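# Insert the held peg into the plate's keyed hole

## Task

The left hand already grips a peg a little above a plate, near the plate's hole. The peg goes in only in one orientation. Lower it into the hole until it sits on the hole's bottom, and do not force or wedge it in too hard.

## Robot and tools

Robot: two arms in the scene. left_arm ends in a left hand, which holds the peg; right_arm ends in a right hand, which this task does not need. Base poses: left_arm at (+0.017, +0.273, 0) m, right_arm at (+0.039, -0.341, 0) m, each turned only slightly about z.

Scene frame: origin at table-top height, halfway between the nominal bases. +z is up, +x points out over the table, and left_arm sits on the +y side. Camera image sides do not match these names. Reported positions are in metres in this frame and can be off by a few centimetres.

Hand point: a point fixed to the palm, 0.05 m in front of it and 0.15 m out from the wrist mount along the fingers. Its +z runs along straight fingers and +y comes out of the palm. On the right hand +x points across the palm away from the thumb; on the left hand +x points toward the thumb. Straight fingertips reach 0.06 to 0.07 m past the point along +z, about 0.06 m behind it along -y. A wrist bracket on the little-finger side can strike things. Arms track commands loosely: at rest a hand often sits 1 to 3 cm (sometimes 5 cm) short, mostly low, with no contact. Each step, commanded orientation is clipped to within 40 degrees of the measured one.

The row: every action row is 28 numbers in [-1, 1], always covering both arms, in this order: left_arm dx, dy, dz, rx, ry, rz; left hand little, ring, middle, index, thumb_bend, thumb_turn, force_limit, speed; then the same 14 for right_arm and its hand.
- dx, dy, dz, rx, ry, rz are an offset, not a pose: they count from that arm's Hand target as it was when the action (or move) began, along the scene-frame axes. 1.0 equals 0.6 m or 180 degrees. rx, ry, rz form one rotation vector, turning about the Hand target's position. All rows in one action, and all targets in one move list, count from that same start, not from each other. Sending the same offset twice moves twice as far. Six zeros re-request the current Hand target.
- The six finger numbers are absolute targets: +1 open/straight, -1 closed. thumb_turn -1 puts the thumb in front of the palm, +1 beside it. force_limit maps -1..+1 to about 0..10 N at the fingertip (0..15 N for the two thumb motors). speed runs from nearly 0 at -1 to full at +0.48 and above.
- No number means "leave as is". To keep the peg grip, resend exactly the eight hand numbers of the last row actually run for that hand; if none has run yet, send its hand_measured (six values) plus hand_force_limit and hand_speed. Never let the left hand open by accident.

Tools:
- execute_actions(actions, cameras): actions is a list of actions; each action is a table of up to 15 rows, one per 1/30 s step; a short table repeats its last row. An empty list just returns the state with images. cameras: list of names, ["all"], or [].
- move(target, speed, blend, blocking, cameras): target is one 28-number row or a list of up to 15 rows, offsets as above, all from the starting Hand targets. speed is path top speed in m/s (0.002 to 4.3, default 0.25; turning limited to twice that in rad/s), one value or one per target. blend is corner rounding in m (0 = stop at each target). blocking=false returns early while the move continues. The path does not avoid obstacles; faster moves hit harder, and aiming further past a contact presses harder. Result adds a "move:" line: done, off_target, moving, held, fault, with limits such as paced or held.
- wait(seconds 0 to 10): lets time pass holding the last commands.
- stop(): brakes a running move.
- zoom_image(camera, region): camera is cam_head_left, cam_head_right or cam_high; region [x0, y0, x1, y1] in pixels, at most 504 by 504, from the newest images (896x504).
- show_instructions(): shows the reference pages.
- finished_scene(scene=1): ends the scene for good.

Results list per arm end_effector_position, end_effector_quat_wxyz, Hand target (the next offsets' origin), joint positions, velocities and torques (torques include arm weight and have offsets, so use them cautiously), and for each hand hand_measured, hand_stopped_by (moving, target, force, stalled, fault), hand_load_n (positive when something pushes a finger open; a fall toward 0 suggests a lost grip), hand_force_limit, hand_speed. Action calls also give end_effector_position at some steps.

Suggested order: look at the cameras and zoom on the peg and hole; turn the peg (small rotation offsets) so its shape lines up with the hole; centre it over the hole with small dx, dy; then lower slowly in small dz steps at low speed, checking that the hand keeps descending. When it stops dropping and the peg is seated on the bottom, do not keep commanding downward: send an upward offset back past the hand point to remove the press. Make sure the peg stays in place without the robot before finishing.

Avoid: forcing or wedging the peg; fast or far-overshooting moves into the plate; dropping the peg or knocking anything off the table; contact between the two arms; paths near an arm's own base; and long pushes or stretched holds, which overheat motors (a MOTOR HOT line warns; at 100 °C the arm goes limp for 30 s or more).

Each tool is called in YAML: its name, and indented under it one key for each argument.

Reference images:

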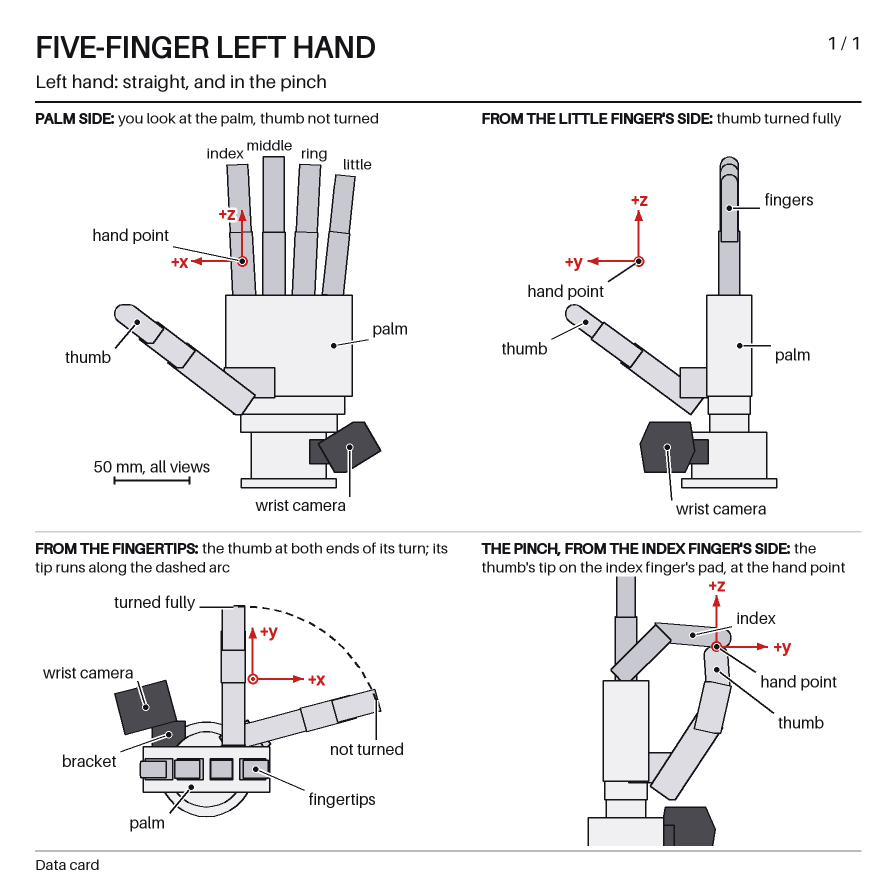

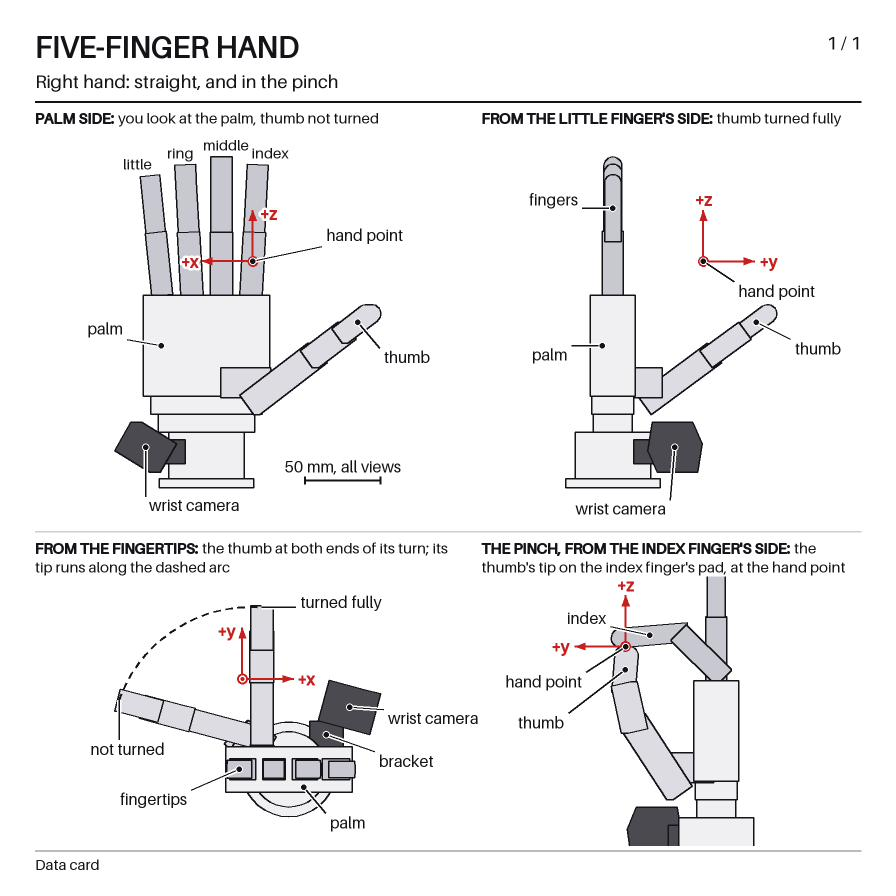

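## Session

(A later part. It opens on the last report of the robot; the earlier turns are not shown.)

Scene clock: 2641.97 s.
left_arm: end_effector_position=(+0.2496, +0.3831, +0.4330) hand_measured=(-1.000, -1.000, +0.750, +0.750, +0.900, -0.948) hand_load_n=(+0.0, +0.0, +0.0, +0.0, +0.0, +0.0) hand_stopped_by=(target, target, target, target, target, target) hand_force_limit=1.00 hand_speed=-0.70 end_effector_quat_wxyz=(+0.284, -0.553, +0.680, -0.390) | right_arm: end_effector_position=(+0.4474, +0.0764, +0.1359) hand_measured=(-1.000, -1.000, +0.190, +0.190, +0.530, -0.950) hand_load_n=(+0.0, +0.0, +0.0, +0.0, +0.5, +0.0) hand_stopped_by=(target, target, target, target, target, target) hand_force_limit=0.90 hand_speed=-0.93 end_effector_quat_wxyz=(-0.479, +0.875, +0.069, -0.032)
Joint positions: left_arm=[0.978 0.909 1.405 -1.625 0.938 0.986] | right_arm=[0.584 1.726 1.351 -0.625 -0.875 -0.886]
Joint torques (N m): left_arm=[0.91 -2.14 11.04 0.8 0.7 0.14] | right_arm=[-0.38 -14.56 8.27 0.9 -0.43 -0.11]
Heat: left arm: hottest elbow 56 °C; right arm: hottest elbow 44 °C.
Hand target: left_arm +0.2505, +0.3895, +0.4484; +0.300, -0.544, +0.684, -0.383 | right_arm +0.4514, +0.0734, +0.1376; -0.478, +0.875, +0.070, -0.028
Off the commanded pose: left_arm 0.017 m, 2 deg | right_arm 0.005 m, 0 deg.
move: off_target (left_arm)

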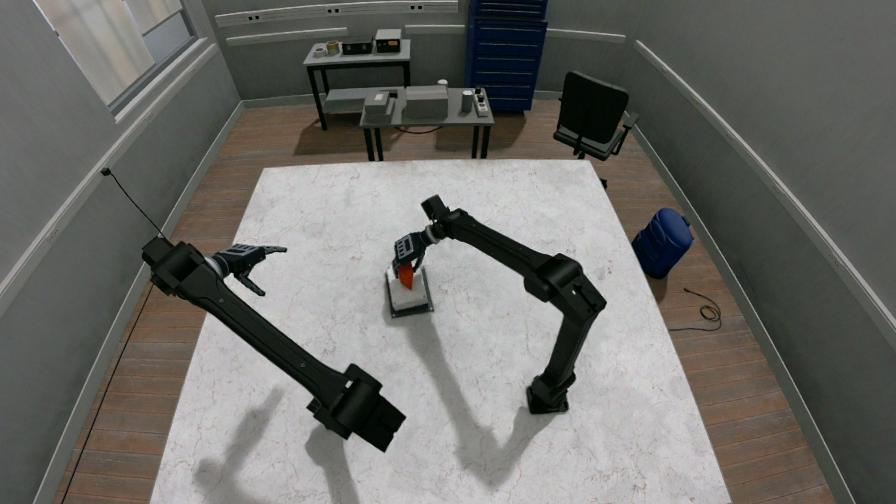

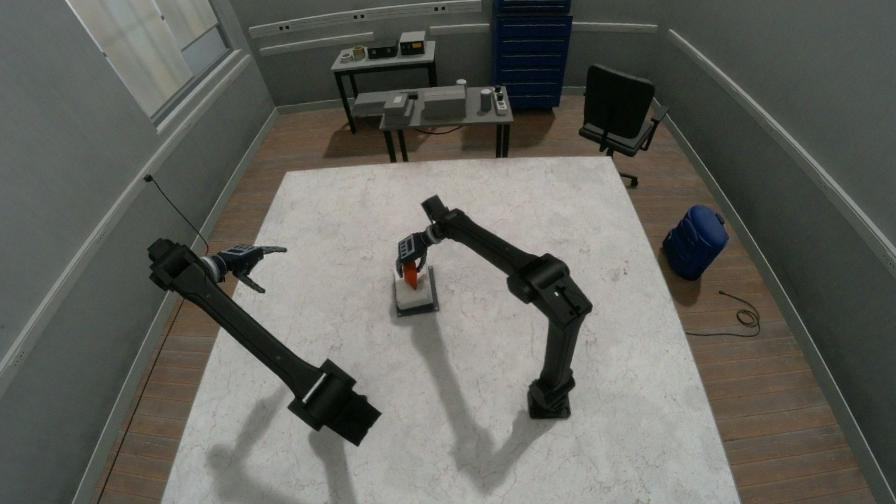

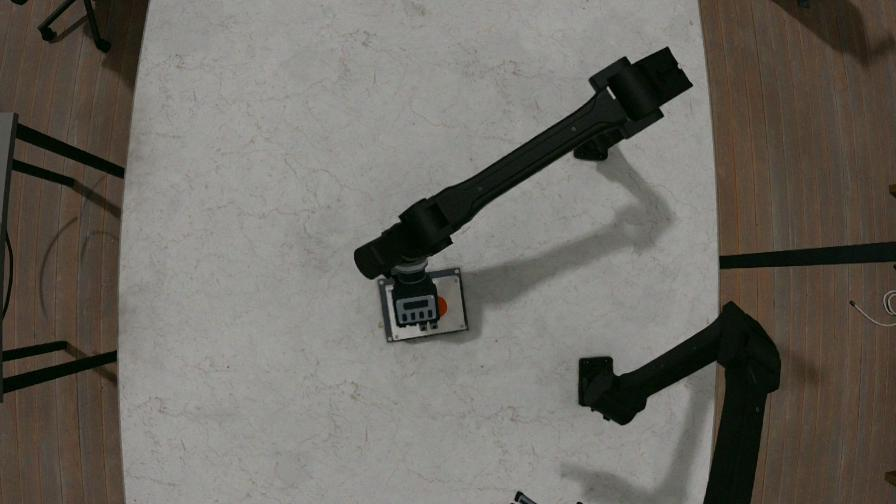

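move:
  target:
    - [0,0,0,0,0,0,-1,-1,0.75,0.75,0.9,-0.948,1.0,-0.7,-0.003,0.0265,0.0,0,0,0,-1,-1,0.19,0.19,0.53,-0.95,0.9,-0.93]
  speed: 0.03
  cameras: ["cam_head_left","cam_head_right","cam_high"]

zoom_image:
  camera: "cam_head_left"
  region: [390, 250, 430, 300]

zoom_image:
  camera: "cam_high"
  region: [400, 285, 460, 330]

Scene clock: 2647.50 s.
left_arm: end_effector_position=(+0.2496, +0.3831, +0.4330) hand_measured=(-1.000, -1.000, +0.750, +0.750, +0.900, -0.948) hand_load_n=(+0.0, +0.0, +0.0, +0.0, +0.0, +0.0) hand_stopped_by=(target, target, target, target, target, target) hand_force_limit=1.00 hand_speed=-0.70 end_effector_quat_wxyz=(+0.284, -0.553, +0.680, -0.390) | right_arm: end_effector_position=(+0.4478, +0.0760, +0.1346) hand_measured=(-1.000, -1.000, +0.190, +0.190, +0.530, -0.950) hand_load_n=(+0.0, +0.0, +0.0, +0.0, +0.0, +0.0) hand_stopped_by=(target, target, target, target, target, target) hand_force_limit=0.90 hand_speed=-0.93 end_effector_quat_wxyz=(-0.474, +0.878, +0.063, -0.031)
Joint positions: left_arm=[0.978 0.909 1.405 -1.625 0.938 0.986] | right_arm=[0.586 1.726 1.351 -0.625 -0.861 -0.875]
Joint torques (N m): left_arm=[0.91 -2.14 11.04 0.8 0.71 0.14] | right_arm=[0.73 -13.51 9.37 1.94 -0.42 0.1]
Heat: left arm: hottest elbow 56 °C; right arm: hottest elbow 44 °C.
Hand target: left_arm +0.2505, +0.3895, +0.4484; +0.300, -0.544, +0.684, -0.383 | right_arm +0.4495, +0.0894, +0.1376; -0.478, +0.875, +0.070, -0.028
Off the commanded pose: left_arm 0.017 m, 2 deg | right_arm 0.014 m, 1 deg.
move: off_target (left_arm, right_arm)

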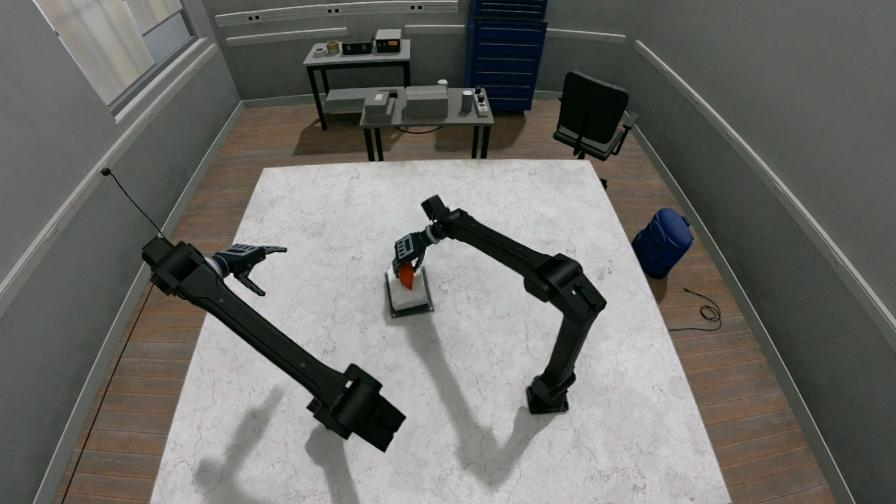

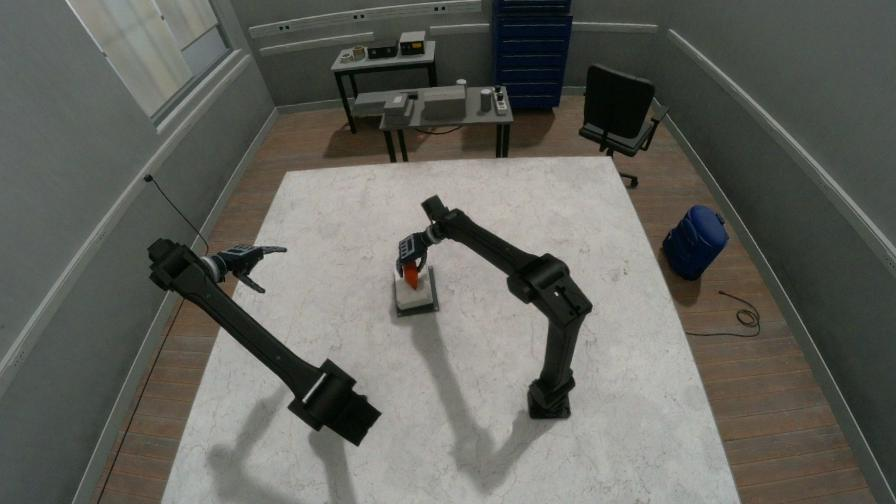

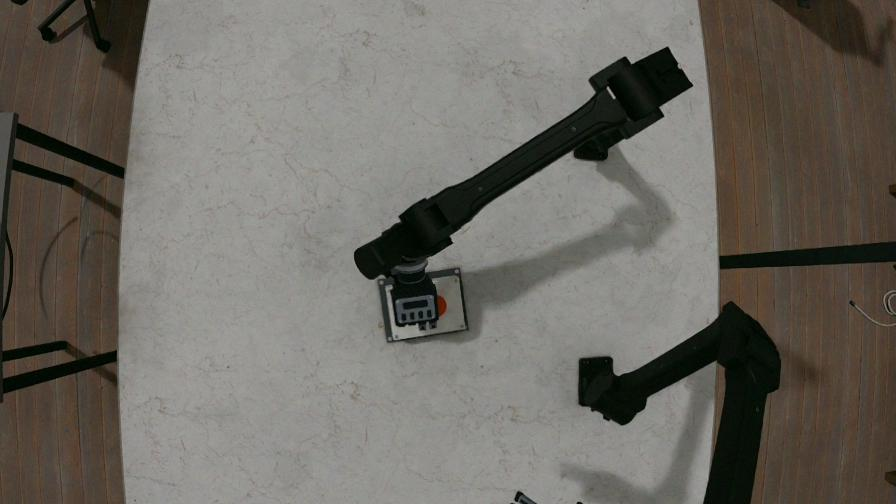

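Scaled by 10.080 from the camera's 896x504 image, which has a finer 1280x720 frame.

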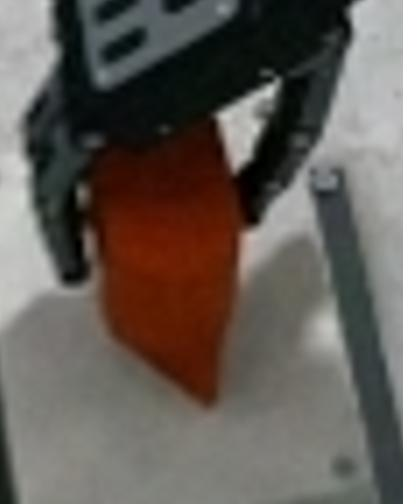

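Scaled by 8.400 from the camera's 896x504 image, which has a finer 1280x720 frame.

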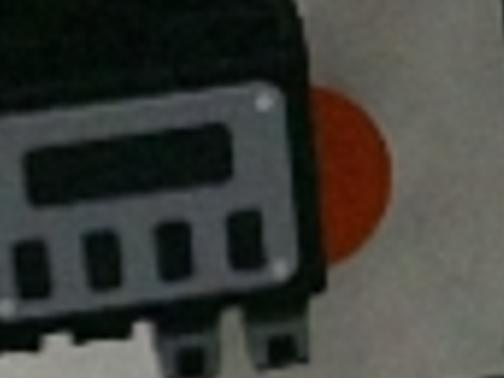

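move:
  target:
    - [0,0,0,0,0,0,-1,-1,0.75,0.75,0.9,-0.948,1.0,-0.7,0.0,0.010,0.004,0,0,0,-1,-1,0.19,0.19,0.53,-0.95,0.9,-0.93]
  speed: 0.03
  cameras: ["cam_head_left","cam_high"]

zoom_image:
  camera: "cam_head_left"
  region: [390, 250, 430, 300]

zoom_image:
  camera: "cam_high"
  region: [400, 285, 460, 330]

Scene clock: 2652.67 s.
left_arm: end_effector_position=(+0.2496, +0.3831, +0.4330) hand_measured=(-1.000, -1.000, +0.750, +0.750, +0.900, -0.948) hand_load_n=(+0.0, +0.0, +0.0, +0.0, +0.0, +0.0) hand_stopped_by=(target, target, target, target, target, target) hand_force_limit=1.00 hand_speed=-0.70 end_effector_quat_wxyz=(+0.284, -0.553, +0.680, -0.390) | right_arm: end_effector_position=(+0.4432, +0.0806, +0.1345) hand_measured=(-1.000, -1.000, +0.190, +0.190, +0.530, -0.950) hand_load_n=(+0.0, +0.0, +0.0, +0.0, +0.0, +0.0) hand_stopped_by=(target, target, target, target, target, target) hand_force_limit=0.90 hand_speed=-0.93 end_effector_quat_wxyz=(-0.473, +0.878, +0.062, -0.035)
Joint positions: left_arm=[0.978 0.909 1.405 -1.625 0.938 0.986] | right_arm=[0.597 1.726 1.351 -0.623 -0.857 -0.863]
Joint torques (N m): left_arm=[0.91 -2.14 11.04 0.8 0.7 0.14] | right_arm=[1.32 -13.04 10.17 1.92 -0.4 0.08]
Heat: left arm: hottest elbow 56 °C; right arm: hottest elbow 44 °C.
Hand target: left_arm +0.2505, +0.3895, +0.4484; +0.300, -0.544, +0.684, -0.383 | right_arm +0.4496, +0.0953, +0.1399; -0.478, +0.875, +0.070, -0.028
Off the commanded pose: left_arm 0.017 m, 2 deg | right_arm 0.017 m, 1 deg.
move: off_target (left_arm, right_arm)
Images, in order (width x height): cam_head_left 896x504, cam_high 896x504.

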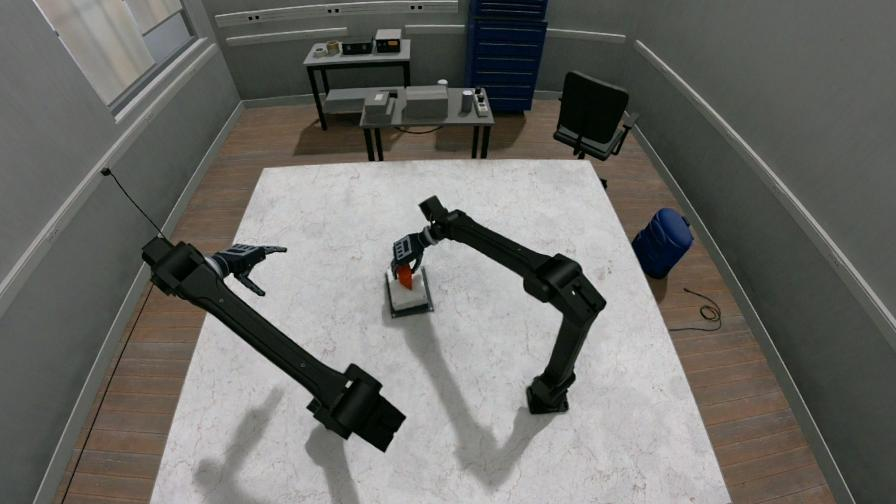

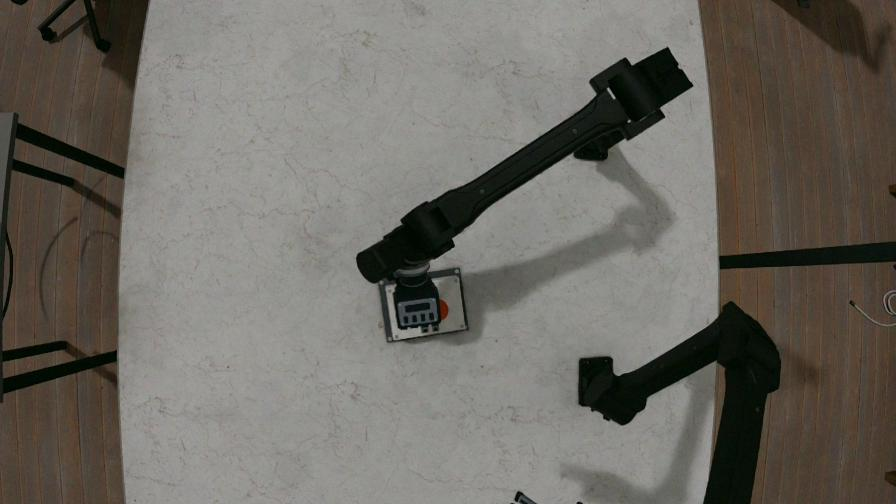

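Scaled by 10.080 from the camera's 896x504 image, which has a finer 1280x720 frame.

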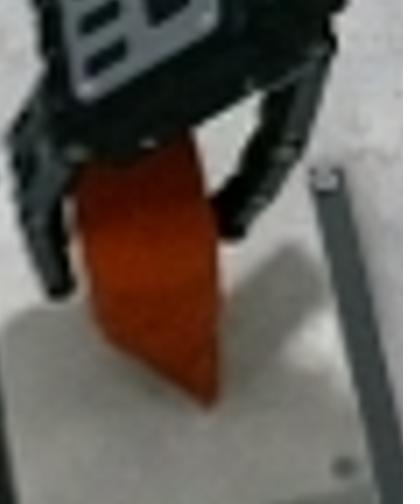

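Scaled by 8.400 from the camera's 896x504 image, which has a finer 1280x720 frame.

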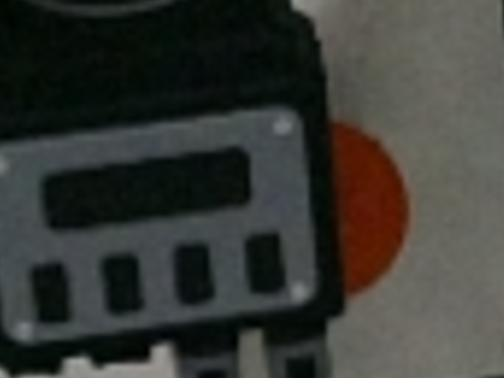

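move:
  target:
    - [0,0,0,0,0,0,-1,-1,0.75,0.75,0.9,-0.948,1.0,-0.7,0.0,0.0,0.006,0,0,0,-1,-1,0.50,0.50,0.78,-0.95,0.9,-0.9]
    - [0,0,0,0,0,0,-1,-1,0.75,0.75,0.9,-0.948,1.0,-0.7,0.008,0.0,0.30,0,0,0,-1,-1,0.5,0.5,0.78,-0.95,0.9,-0.9]
    - [0,0,0,0,0,0,-1,-1,0.75,0.75,0.9,-0.948,1.0,-0.7,0.0,-0.30,0.35,0,0,0,-1,-1,0.5,0.5,0.78,-0.95,0.9,-0.9]
  speed: [0.03,0.08,0.2]
  cameras: ["cam_head_left","cam_head_right","cam_high"]

zoom_image:
  camera: "cam_head_left"
  region: [390, 250, 430, 300]

zoom_image:
  camera: "cam_high"
  region: [400, 285, 460, 330]

Scene clock: 2687.63 s.
left_arm: end_effector_position=(+0.2496, +0.3831, +0.4330) hand_measured=(-1.000, -1.000, +0.750, +0.750, +0.900, -0.948) hand_load_n=(+0.0, +0.5, +0.0, -0.5, +0.0, +0.0) hand_stopped_by=(target, target, target, target, target, target) hand_force_limit=1.00 hand_speed=-0.70 end_effector_quat_wxyz=(+0.284, -0.553, +0.680, -0.390) | right_arm: end_effector_position=(+0.4453, -0.0819, +0.3310) hand_measured=(-1.000, -1.000, +0.500, +0.500, +0.780, -0.950) hand_load_n=(+0.0, +0.0, +0.0, +0.0, +0.0, +0.0) hand_stopped_by=(target, target, target, target, target, target) hand_force_limit=0.90 hand_speed=-0.90 end_effector_quat_wxyz=(-0.473, +0.878, +0.059, -0.049)
Joint positions: left_arm=[0.978 0.909 1.405 -1.625 0.938 0.986] | right_arm=[0.303 1.569 1.702 -1.525 -0.98 -1.321]
Joint torques (N m): left_arm=[0.91 -2.2 11.04 0.8 0.7 0.14] | right_arm=[-0.5 -13.27 10.26 0.23 -0.76 -0.14]
Heat: left arm: hottest elbow 56 °C; right arm: hottest elbow 47 °C.
Hand target: left_arm +0.2505, +0.3895, +0.4484; +0.300, -0.544, +0.684, -0.383 | right_arm +0.4496, -0.0847, +0.3499; -0.478, +0.875, +0.070, -0.028
Off the commanded pose: left_arm 0.017 m, 2 deg | right_arm 0.020 m, 3 deg.
move: off_target (left_arm, right_arm)

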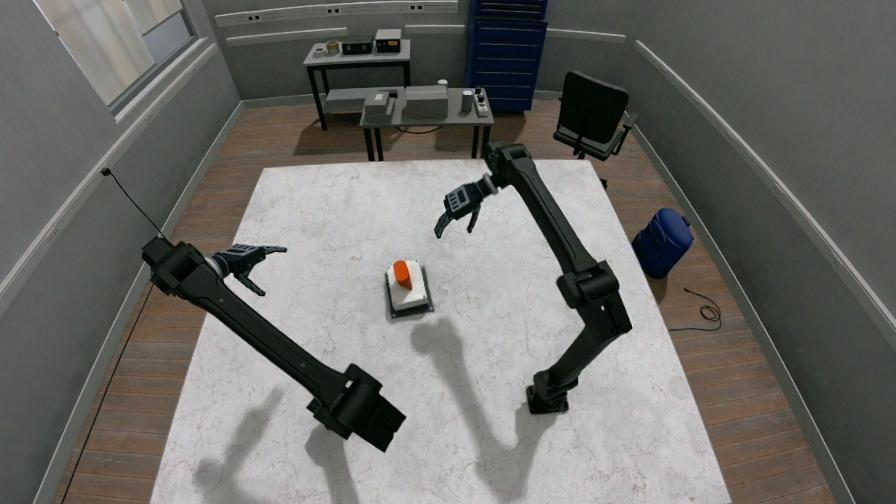

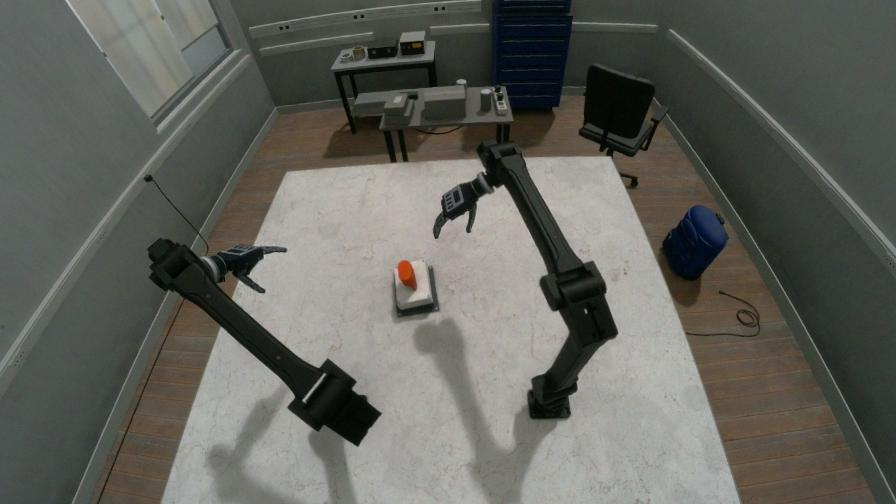

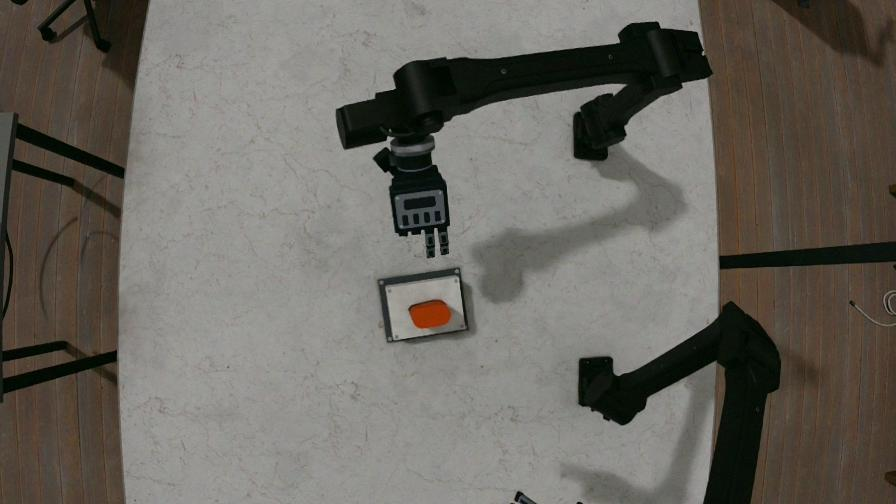

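Scaled by 10.080 from the camera's 896x504 image, which has a finer 1280x720 frame.

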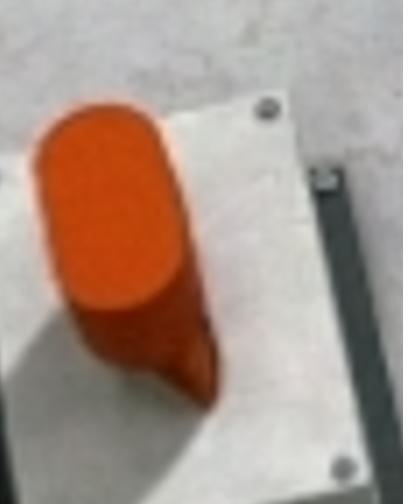

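Scaled by 8.400 from the camera's 896x504 image, which has a finer 1280x720 frame.

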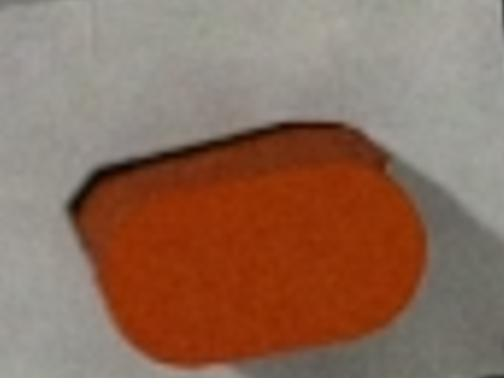

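move:
  target:
    - [0,0,0,0,0,0,-1,-1,0.75,0.75,0.9,-0.948,1.0,-0.7,-0.04,0.0,0.0,0.182,0,0,1,1,1,1,1,1,0.5,0.0]
  speed: [0.15]
  cameras: ["cam_head_left","cam_head_right","cam_high"]

Scene clock: 2701.70 s.
left_arm: end_effector_position=(+0.2496, +0.3831, +0.4330) hand_measured=(-1.000, -1.000, +0.750, +0.750, +0.900, -0.948) hand_load_n=(+0.0, +0.0, +0.0, +0.0, +0.0, +0.0) hand_stopped_by=(target, target, target, target, target, target) hand_force_limit=1.00 hand_speed=-0.70 end_effector_quat_wxyz=(+0.284, -0.553, +0.680, -0.390) | right_arm: end_effector_position=(+0.4259, -0.0787, +0.3363) hand_measured=(+1.000, +1.000, +1.000, +1.000, +1.000, +1.000) hand_load_n=(+0.0, +0.0, +0.0, +0.0, +0.0, +0.0) hand_stopped_by=(target, target, target, target, target, target) hand_force_limit=0.50 hand_speed=0.00 end_effector_quat_wxyz=(+0.699, -0.709, -0.081, +0.036)
Joint positions: left_arm=[0.978 0.909 1.405 -1.625 0.938 0.986] | right_arm=[0.185 1.461 1.35 -1.126 -1.551 -1.3]
Joint torques (N m): left_arm=[0.97 -2.14 11.04 0.8 0.7 0.14] | right_arm=[-1.03 -12.81 8.27 1.22 -0.89 0.11]
Heat: left arm: hottest elbow 56 °C; right arm: hottest elbow 46 °C.
Hand target: left_arm +0.2505, +0.3895, +0.4484; +0.300, -0.544, +0.684, -0.383 | right_arm +0.4256, -0.0847, +0.3499; +0.706, -0.705, -0.075, +0.008
Off the commanded pose: left_arm 0.017 m, 2 deg | right_arm 0.015 m, 3 deg.
joint sent to its limit (right arm) — joint 5 (wrist yaw), lower limit. The joint targets still meet the commanded pose.
move: off_target (left_arm, right_arm)

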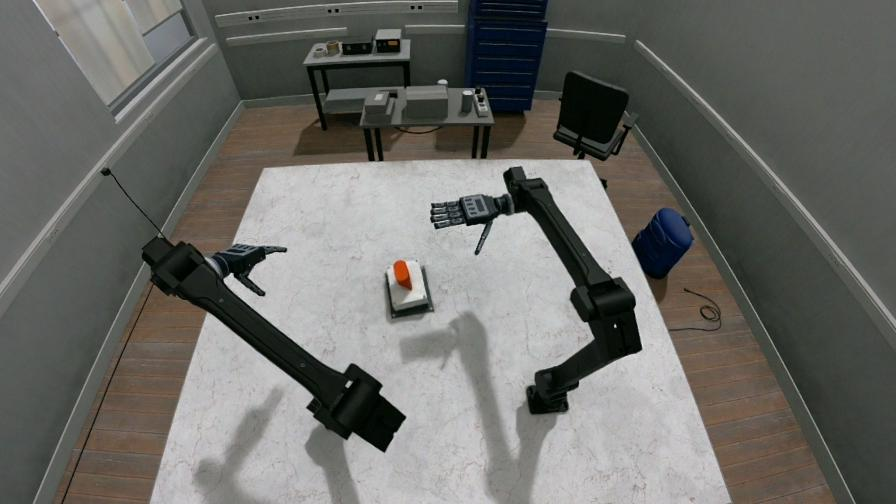

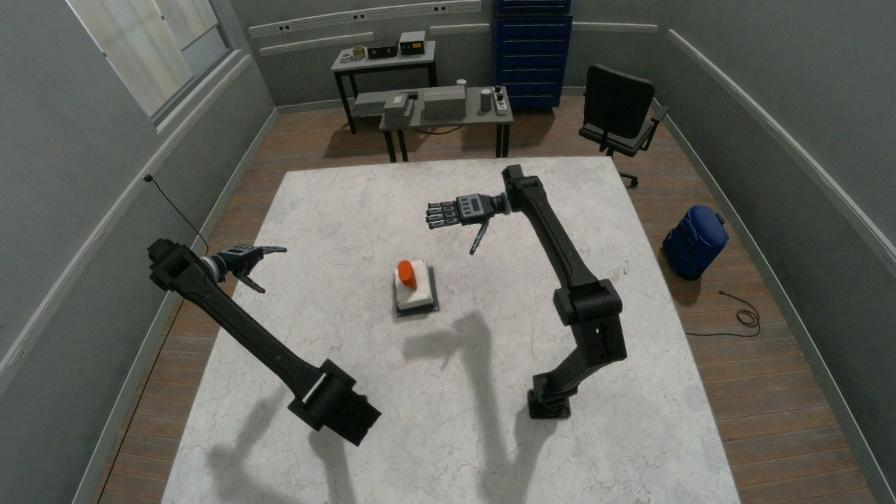

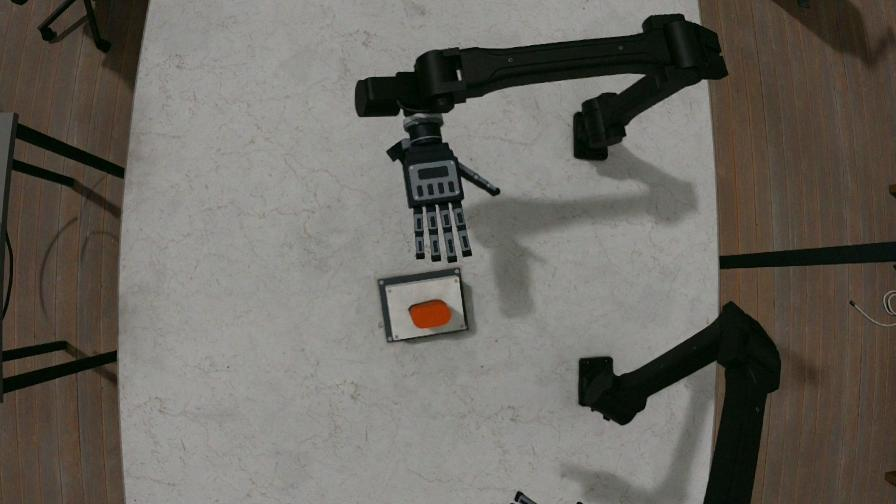

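zoom_image:
  camera: "cam_high"
  region: [380, 100, 520, 280]

Scaled by 2.800 from the camera's 896x504 image, which has a finer 1280x720 frame.

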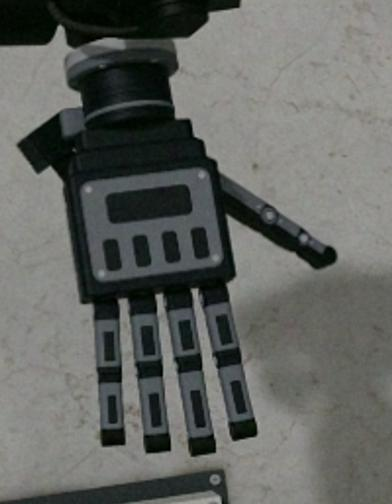

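move:
  target:
    - [0,0,0,0,0,0,-1,-1,0.75,0.75,0.9,-0.948,1.0,-0.7,0.03,0.30,-0.10,0.0,0.03,0,1,1,1,1,1,1,0.5,0.0]
  speed: [0.15]
  cameras: ["cam_head_left","cam_head_right","cam_high"]

zoom_image:
  camera: "cam_high"
  region: [370, 200, 510, 380]

zoom_image:
  camera: "cam_head_left"
  region: [340, 190, 480, 330]

Scene clock: 2737.43 s.
left_arm: end_effector_position=(+0.2496, +0.3831, +0.4330) hand_measured=(-1.000, -1.000, +0.750, +0.750, +0.900, -0.948) hand_load_n=(+0.0, +0.0, +0.0, +0.0, +0.0, +0.0) hand_stopped_by=(target, target, target, target, target, target) hand_force_limit=1.00 hand_speed=-0.70 end_effector_quat_wxyz=(+0.284, -0.553, +0.680, -0.390) | right_arm: end_effector_position=(+0.4434, +0.0963, +0.2764) hand_measured=(+1.000, +1.000, +1.000, +1.000, +1.000, +1.000) hand_load_n=(+0.0, +0.0, +0.0, +0.0, +0.0, +0.0) hand_stopped_by=(target, target, target, target, target, target) hand_force_limit=0.50 hand_speed=0.00 end_effector_quat_wxyz=(+0.702, -0.709, -0.035, +0.051)
Joint positions: left_arm=[0.978 0.909 1.405 -1.625 0.938 0.986] | right_arm=[0.511 1.612 1.16 0.429 -1.195 0.001]
Joint torques (N m): left_arm=[0.91 -2.14 11.06 0.8 0.7 0.14] | right_arm=[0.03 -14.27 8.21 2.39 0.08 0.11]
Heat: left arm: hottest elbow 56 °C; right arm: hottest elbow 46 °C.
Hand target: left_arm +0.2505, +0.3895, +0.4484; +0.300, -0.544, +0.684, -0.383 | right_arm +0.4437, +0.0953, +0.2900; +0.708, -0.703, -0.042, +0.041
Off the commanded pose: left_arm 0.017 m, 2 deg | right_arm 0.013 m, 2 deg.
move: off_target (left_arm, right_arm)

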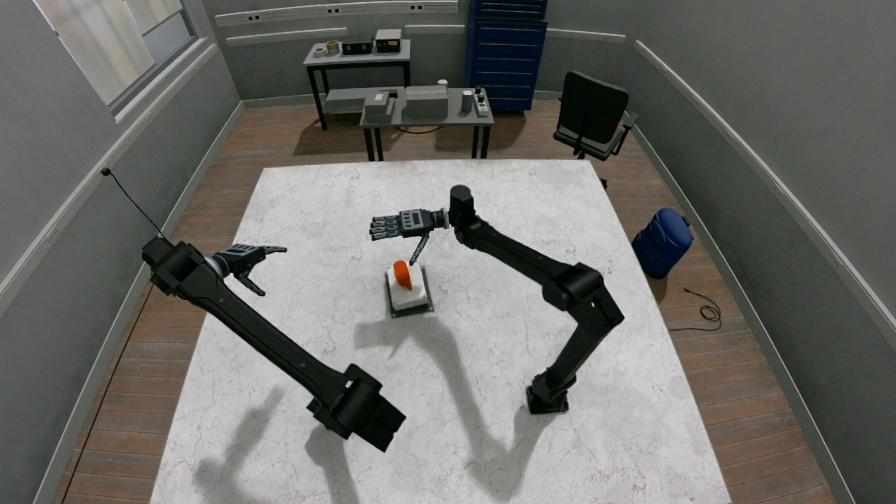

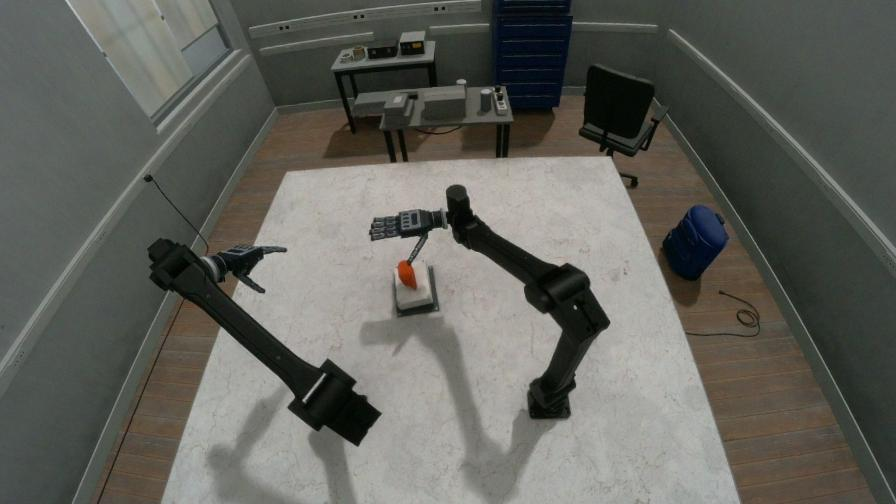

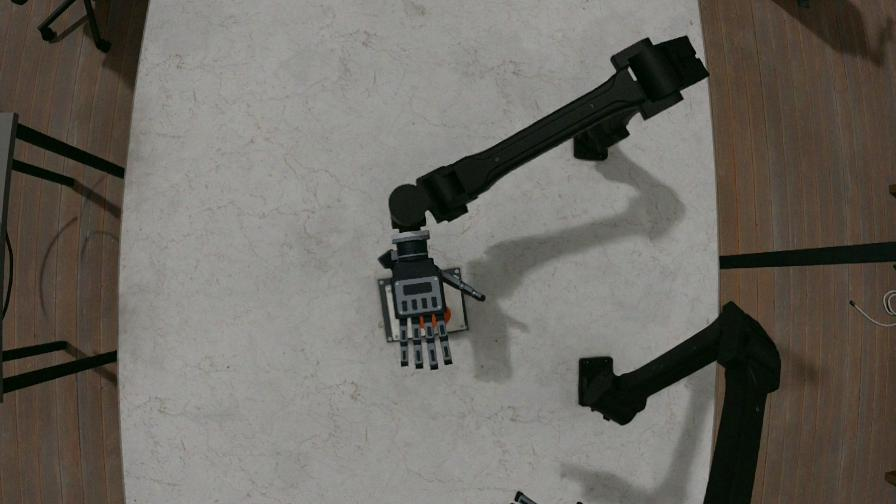

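Scaled by 2.800 from the camera's 896x504 image, which has a finer 1280x720 frame.

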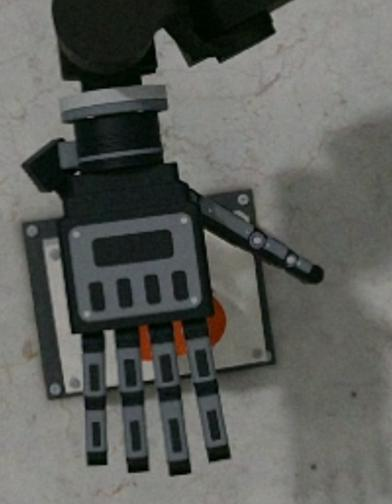

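Scaled by 3.600 from the camera's 896x504 image, which has a finer 1280x720 frame.

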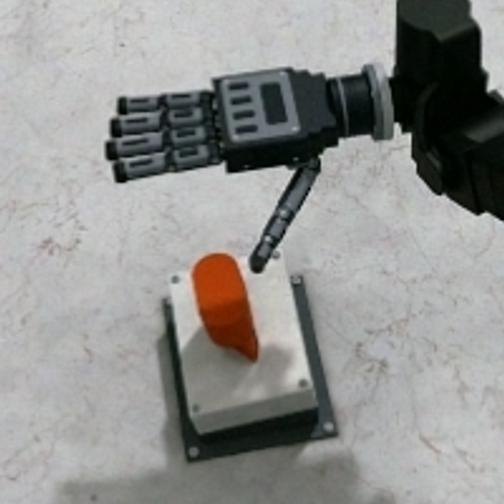

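move:
  target:
    - [0,0,0,0,0,0,-1,-1,0.75,0.75,0.9,-0.948,1.0,-0.7,-0.012,-0.032,-0.10,0.0,0,0,1,1,1,1,1,1,0.5,0.0]
  speed: [0.12]
  cameras: ["cam_head_left","cam_head_right","cam_high"]

zoom_image:
  camera: "cam_high"
  region: [370, 200, 510, 380]

zoom_image:
  camera: "cam_head_left"
  region: [340, 190, 480, 330]

Scene clock: 2749.57 s.
left_arm: end_effector_position=(+0.2496, +0.3831, +0.4330) hand_measured=(-1.000, -1.000, +0.750, +0.750, +0.900, -0.948) hand_load_n=(+0.0, +0.0, +0.0, +0.0, +0.0, +0.0) hand_stopped_by=(target, target, target, target, target, target) hand_force_limit=1.00 hand_speed=-0.70 end_effector_quat_wxyz=(+0.284, -0.553, +0.680, -0.390) | right_arm: end_effector_position=(+0.4284, +0.0802, +0.2340) hand_measured=(+1.000, +1.000, +1.000, +1.000, +1.000, +1.000) hand_load_n=(+0.0, +0.0, +0.0, +0.0, +0.0, -0.5) hand_stopped_by=(target, target, target, target, target, target) hand_force_limit=0.50 hand_speed=0.00 end_effector_quat_wxyz=(+0.707, -0.704, -0.048, +0.042)
Joint positions: left_arm=[0.978 0.909 1.405 -1.625 0.938 0.986] | right_arm=[0.497 1.623 1.035 0.599 -1.216 0.003]
Joint torques (N m): left_arm=[0.91 -2.2 11.04 0.8 0.7 0.14] | right_arm=[-0.97 -11.05 7.71 2.32 -0.1 0.11]
Heat: left arm: hottest elbow 56 °C; right arm: hottest elbow 45 °C.
Hand target: left_arm +0.2505, +0.3895, +0.4484; +0.300, -0.544, +0.684, -0.383 | right_arm +0.4365, +0.0761, +0.2299; +0.708, -0.704, -0.042, +0.041
Off the commanded pose: left_arm 0.017 m, 2 deg | right_arm 0.010 m, 1 deg.
move: off_target (left_arm)

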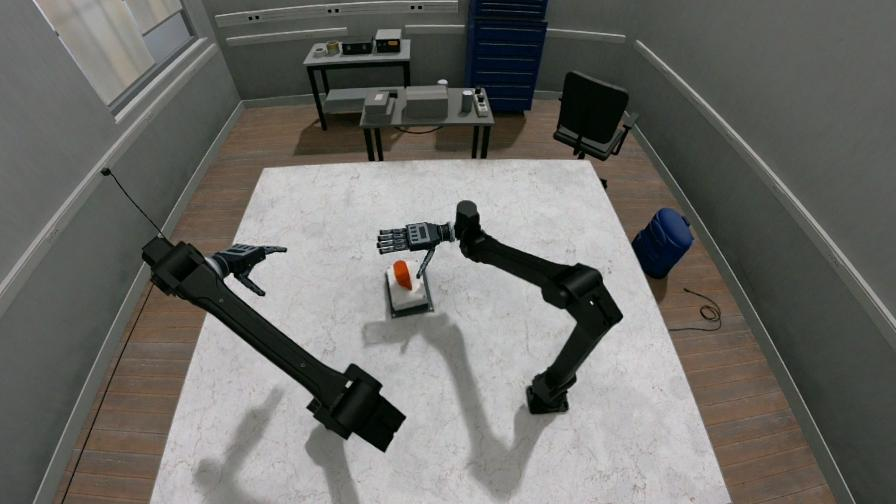

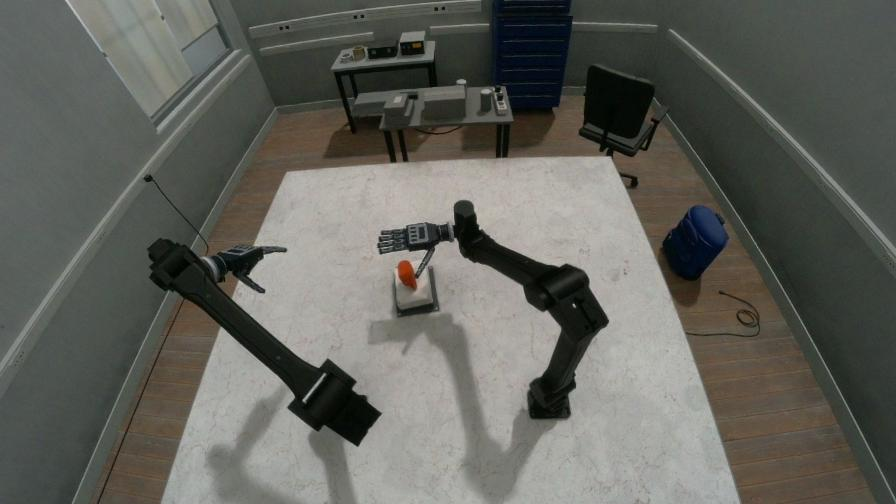

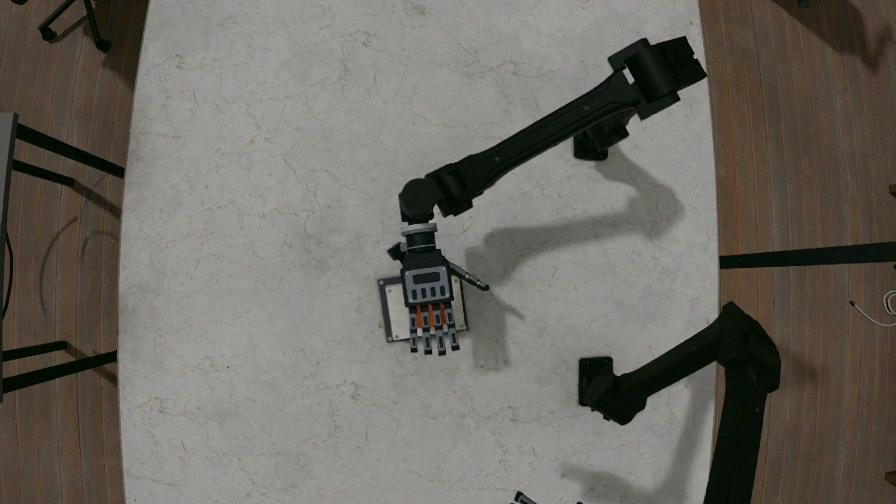

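Scaled by 2.800 from the camera's 896x504 image, which has a finer 1280x720 frame.

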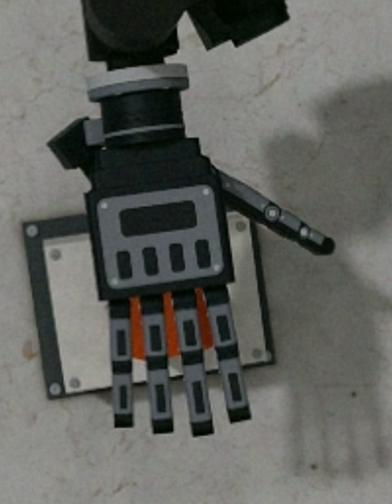

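Scaled by 3.600 from the camera's 896x504 image, which has a finer 1280x720 frame.

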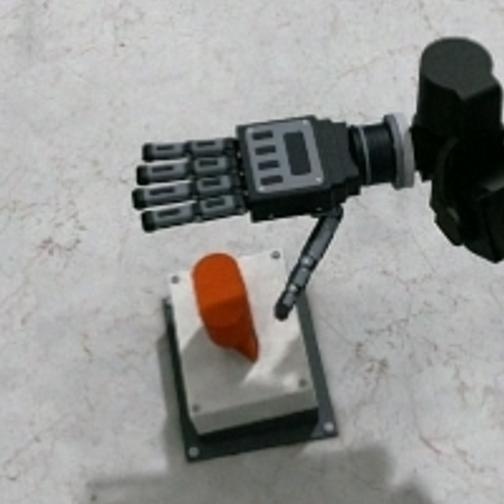

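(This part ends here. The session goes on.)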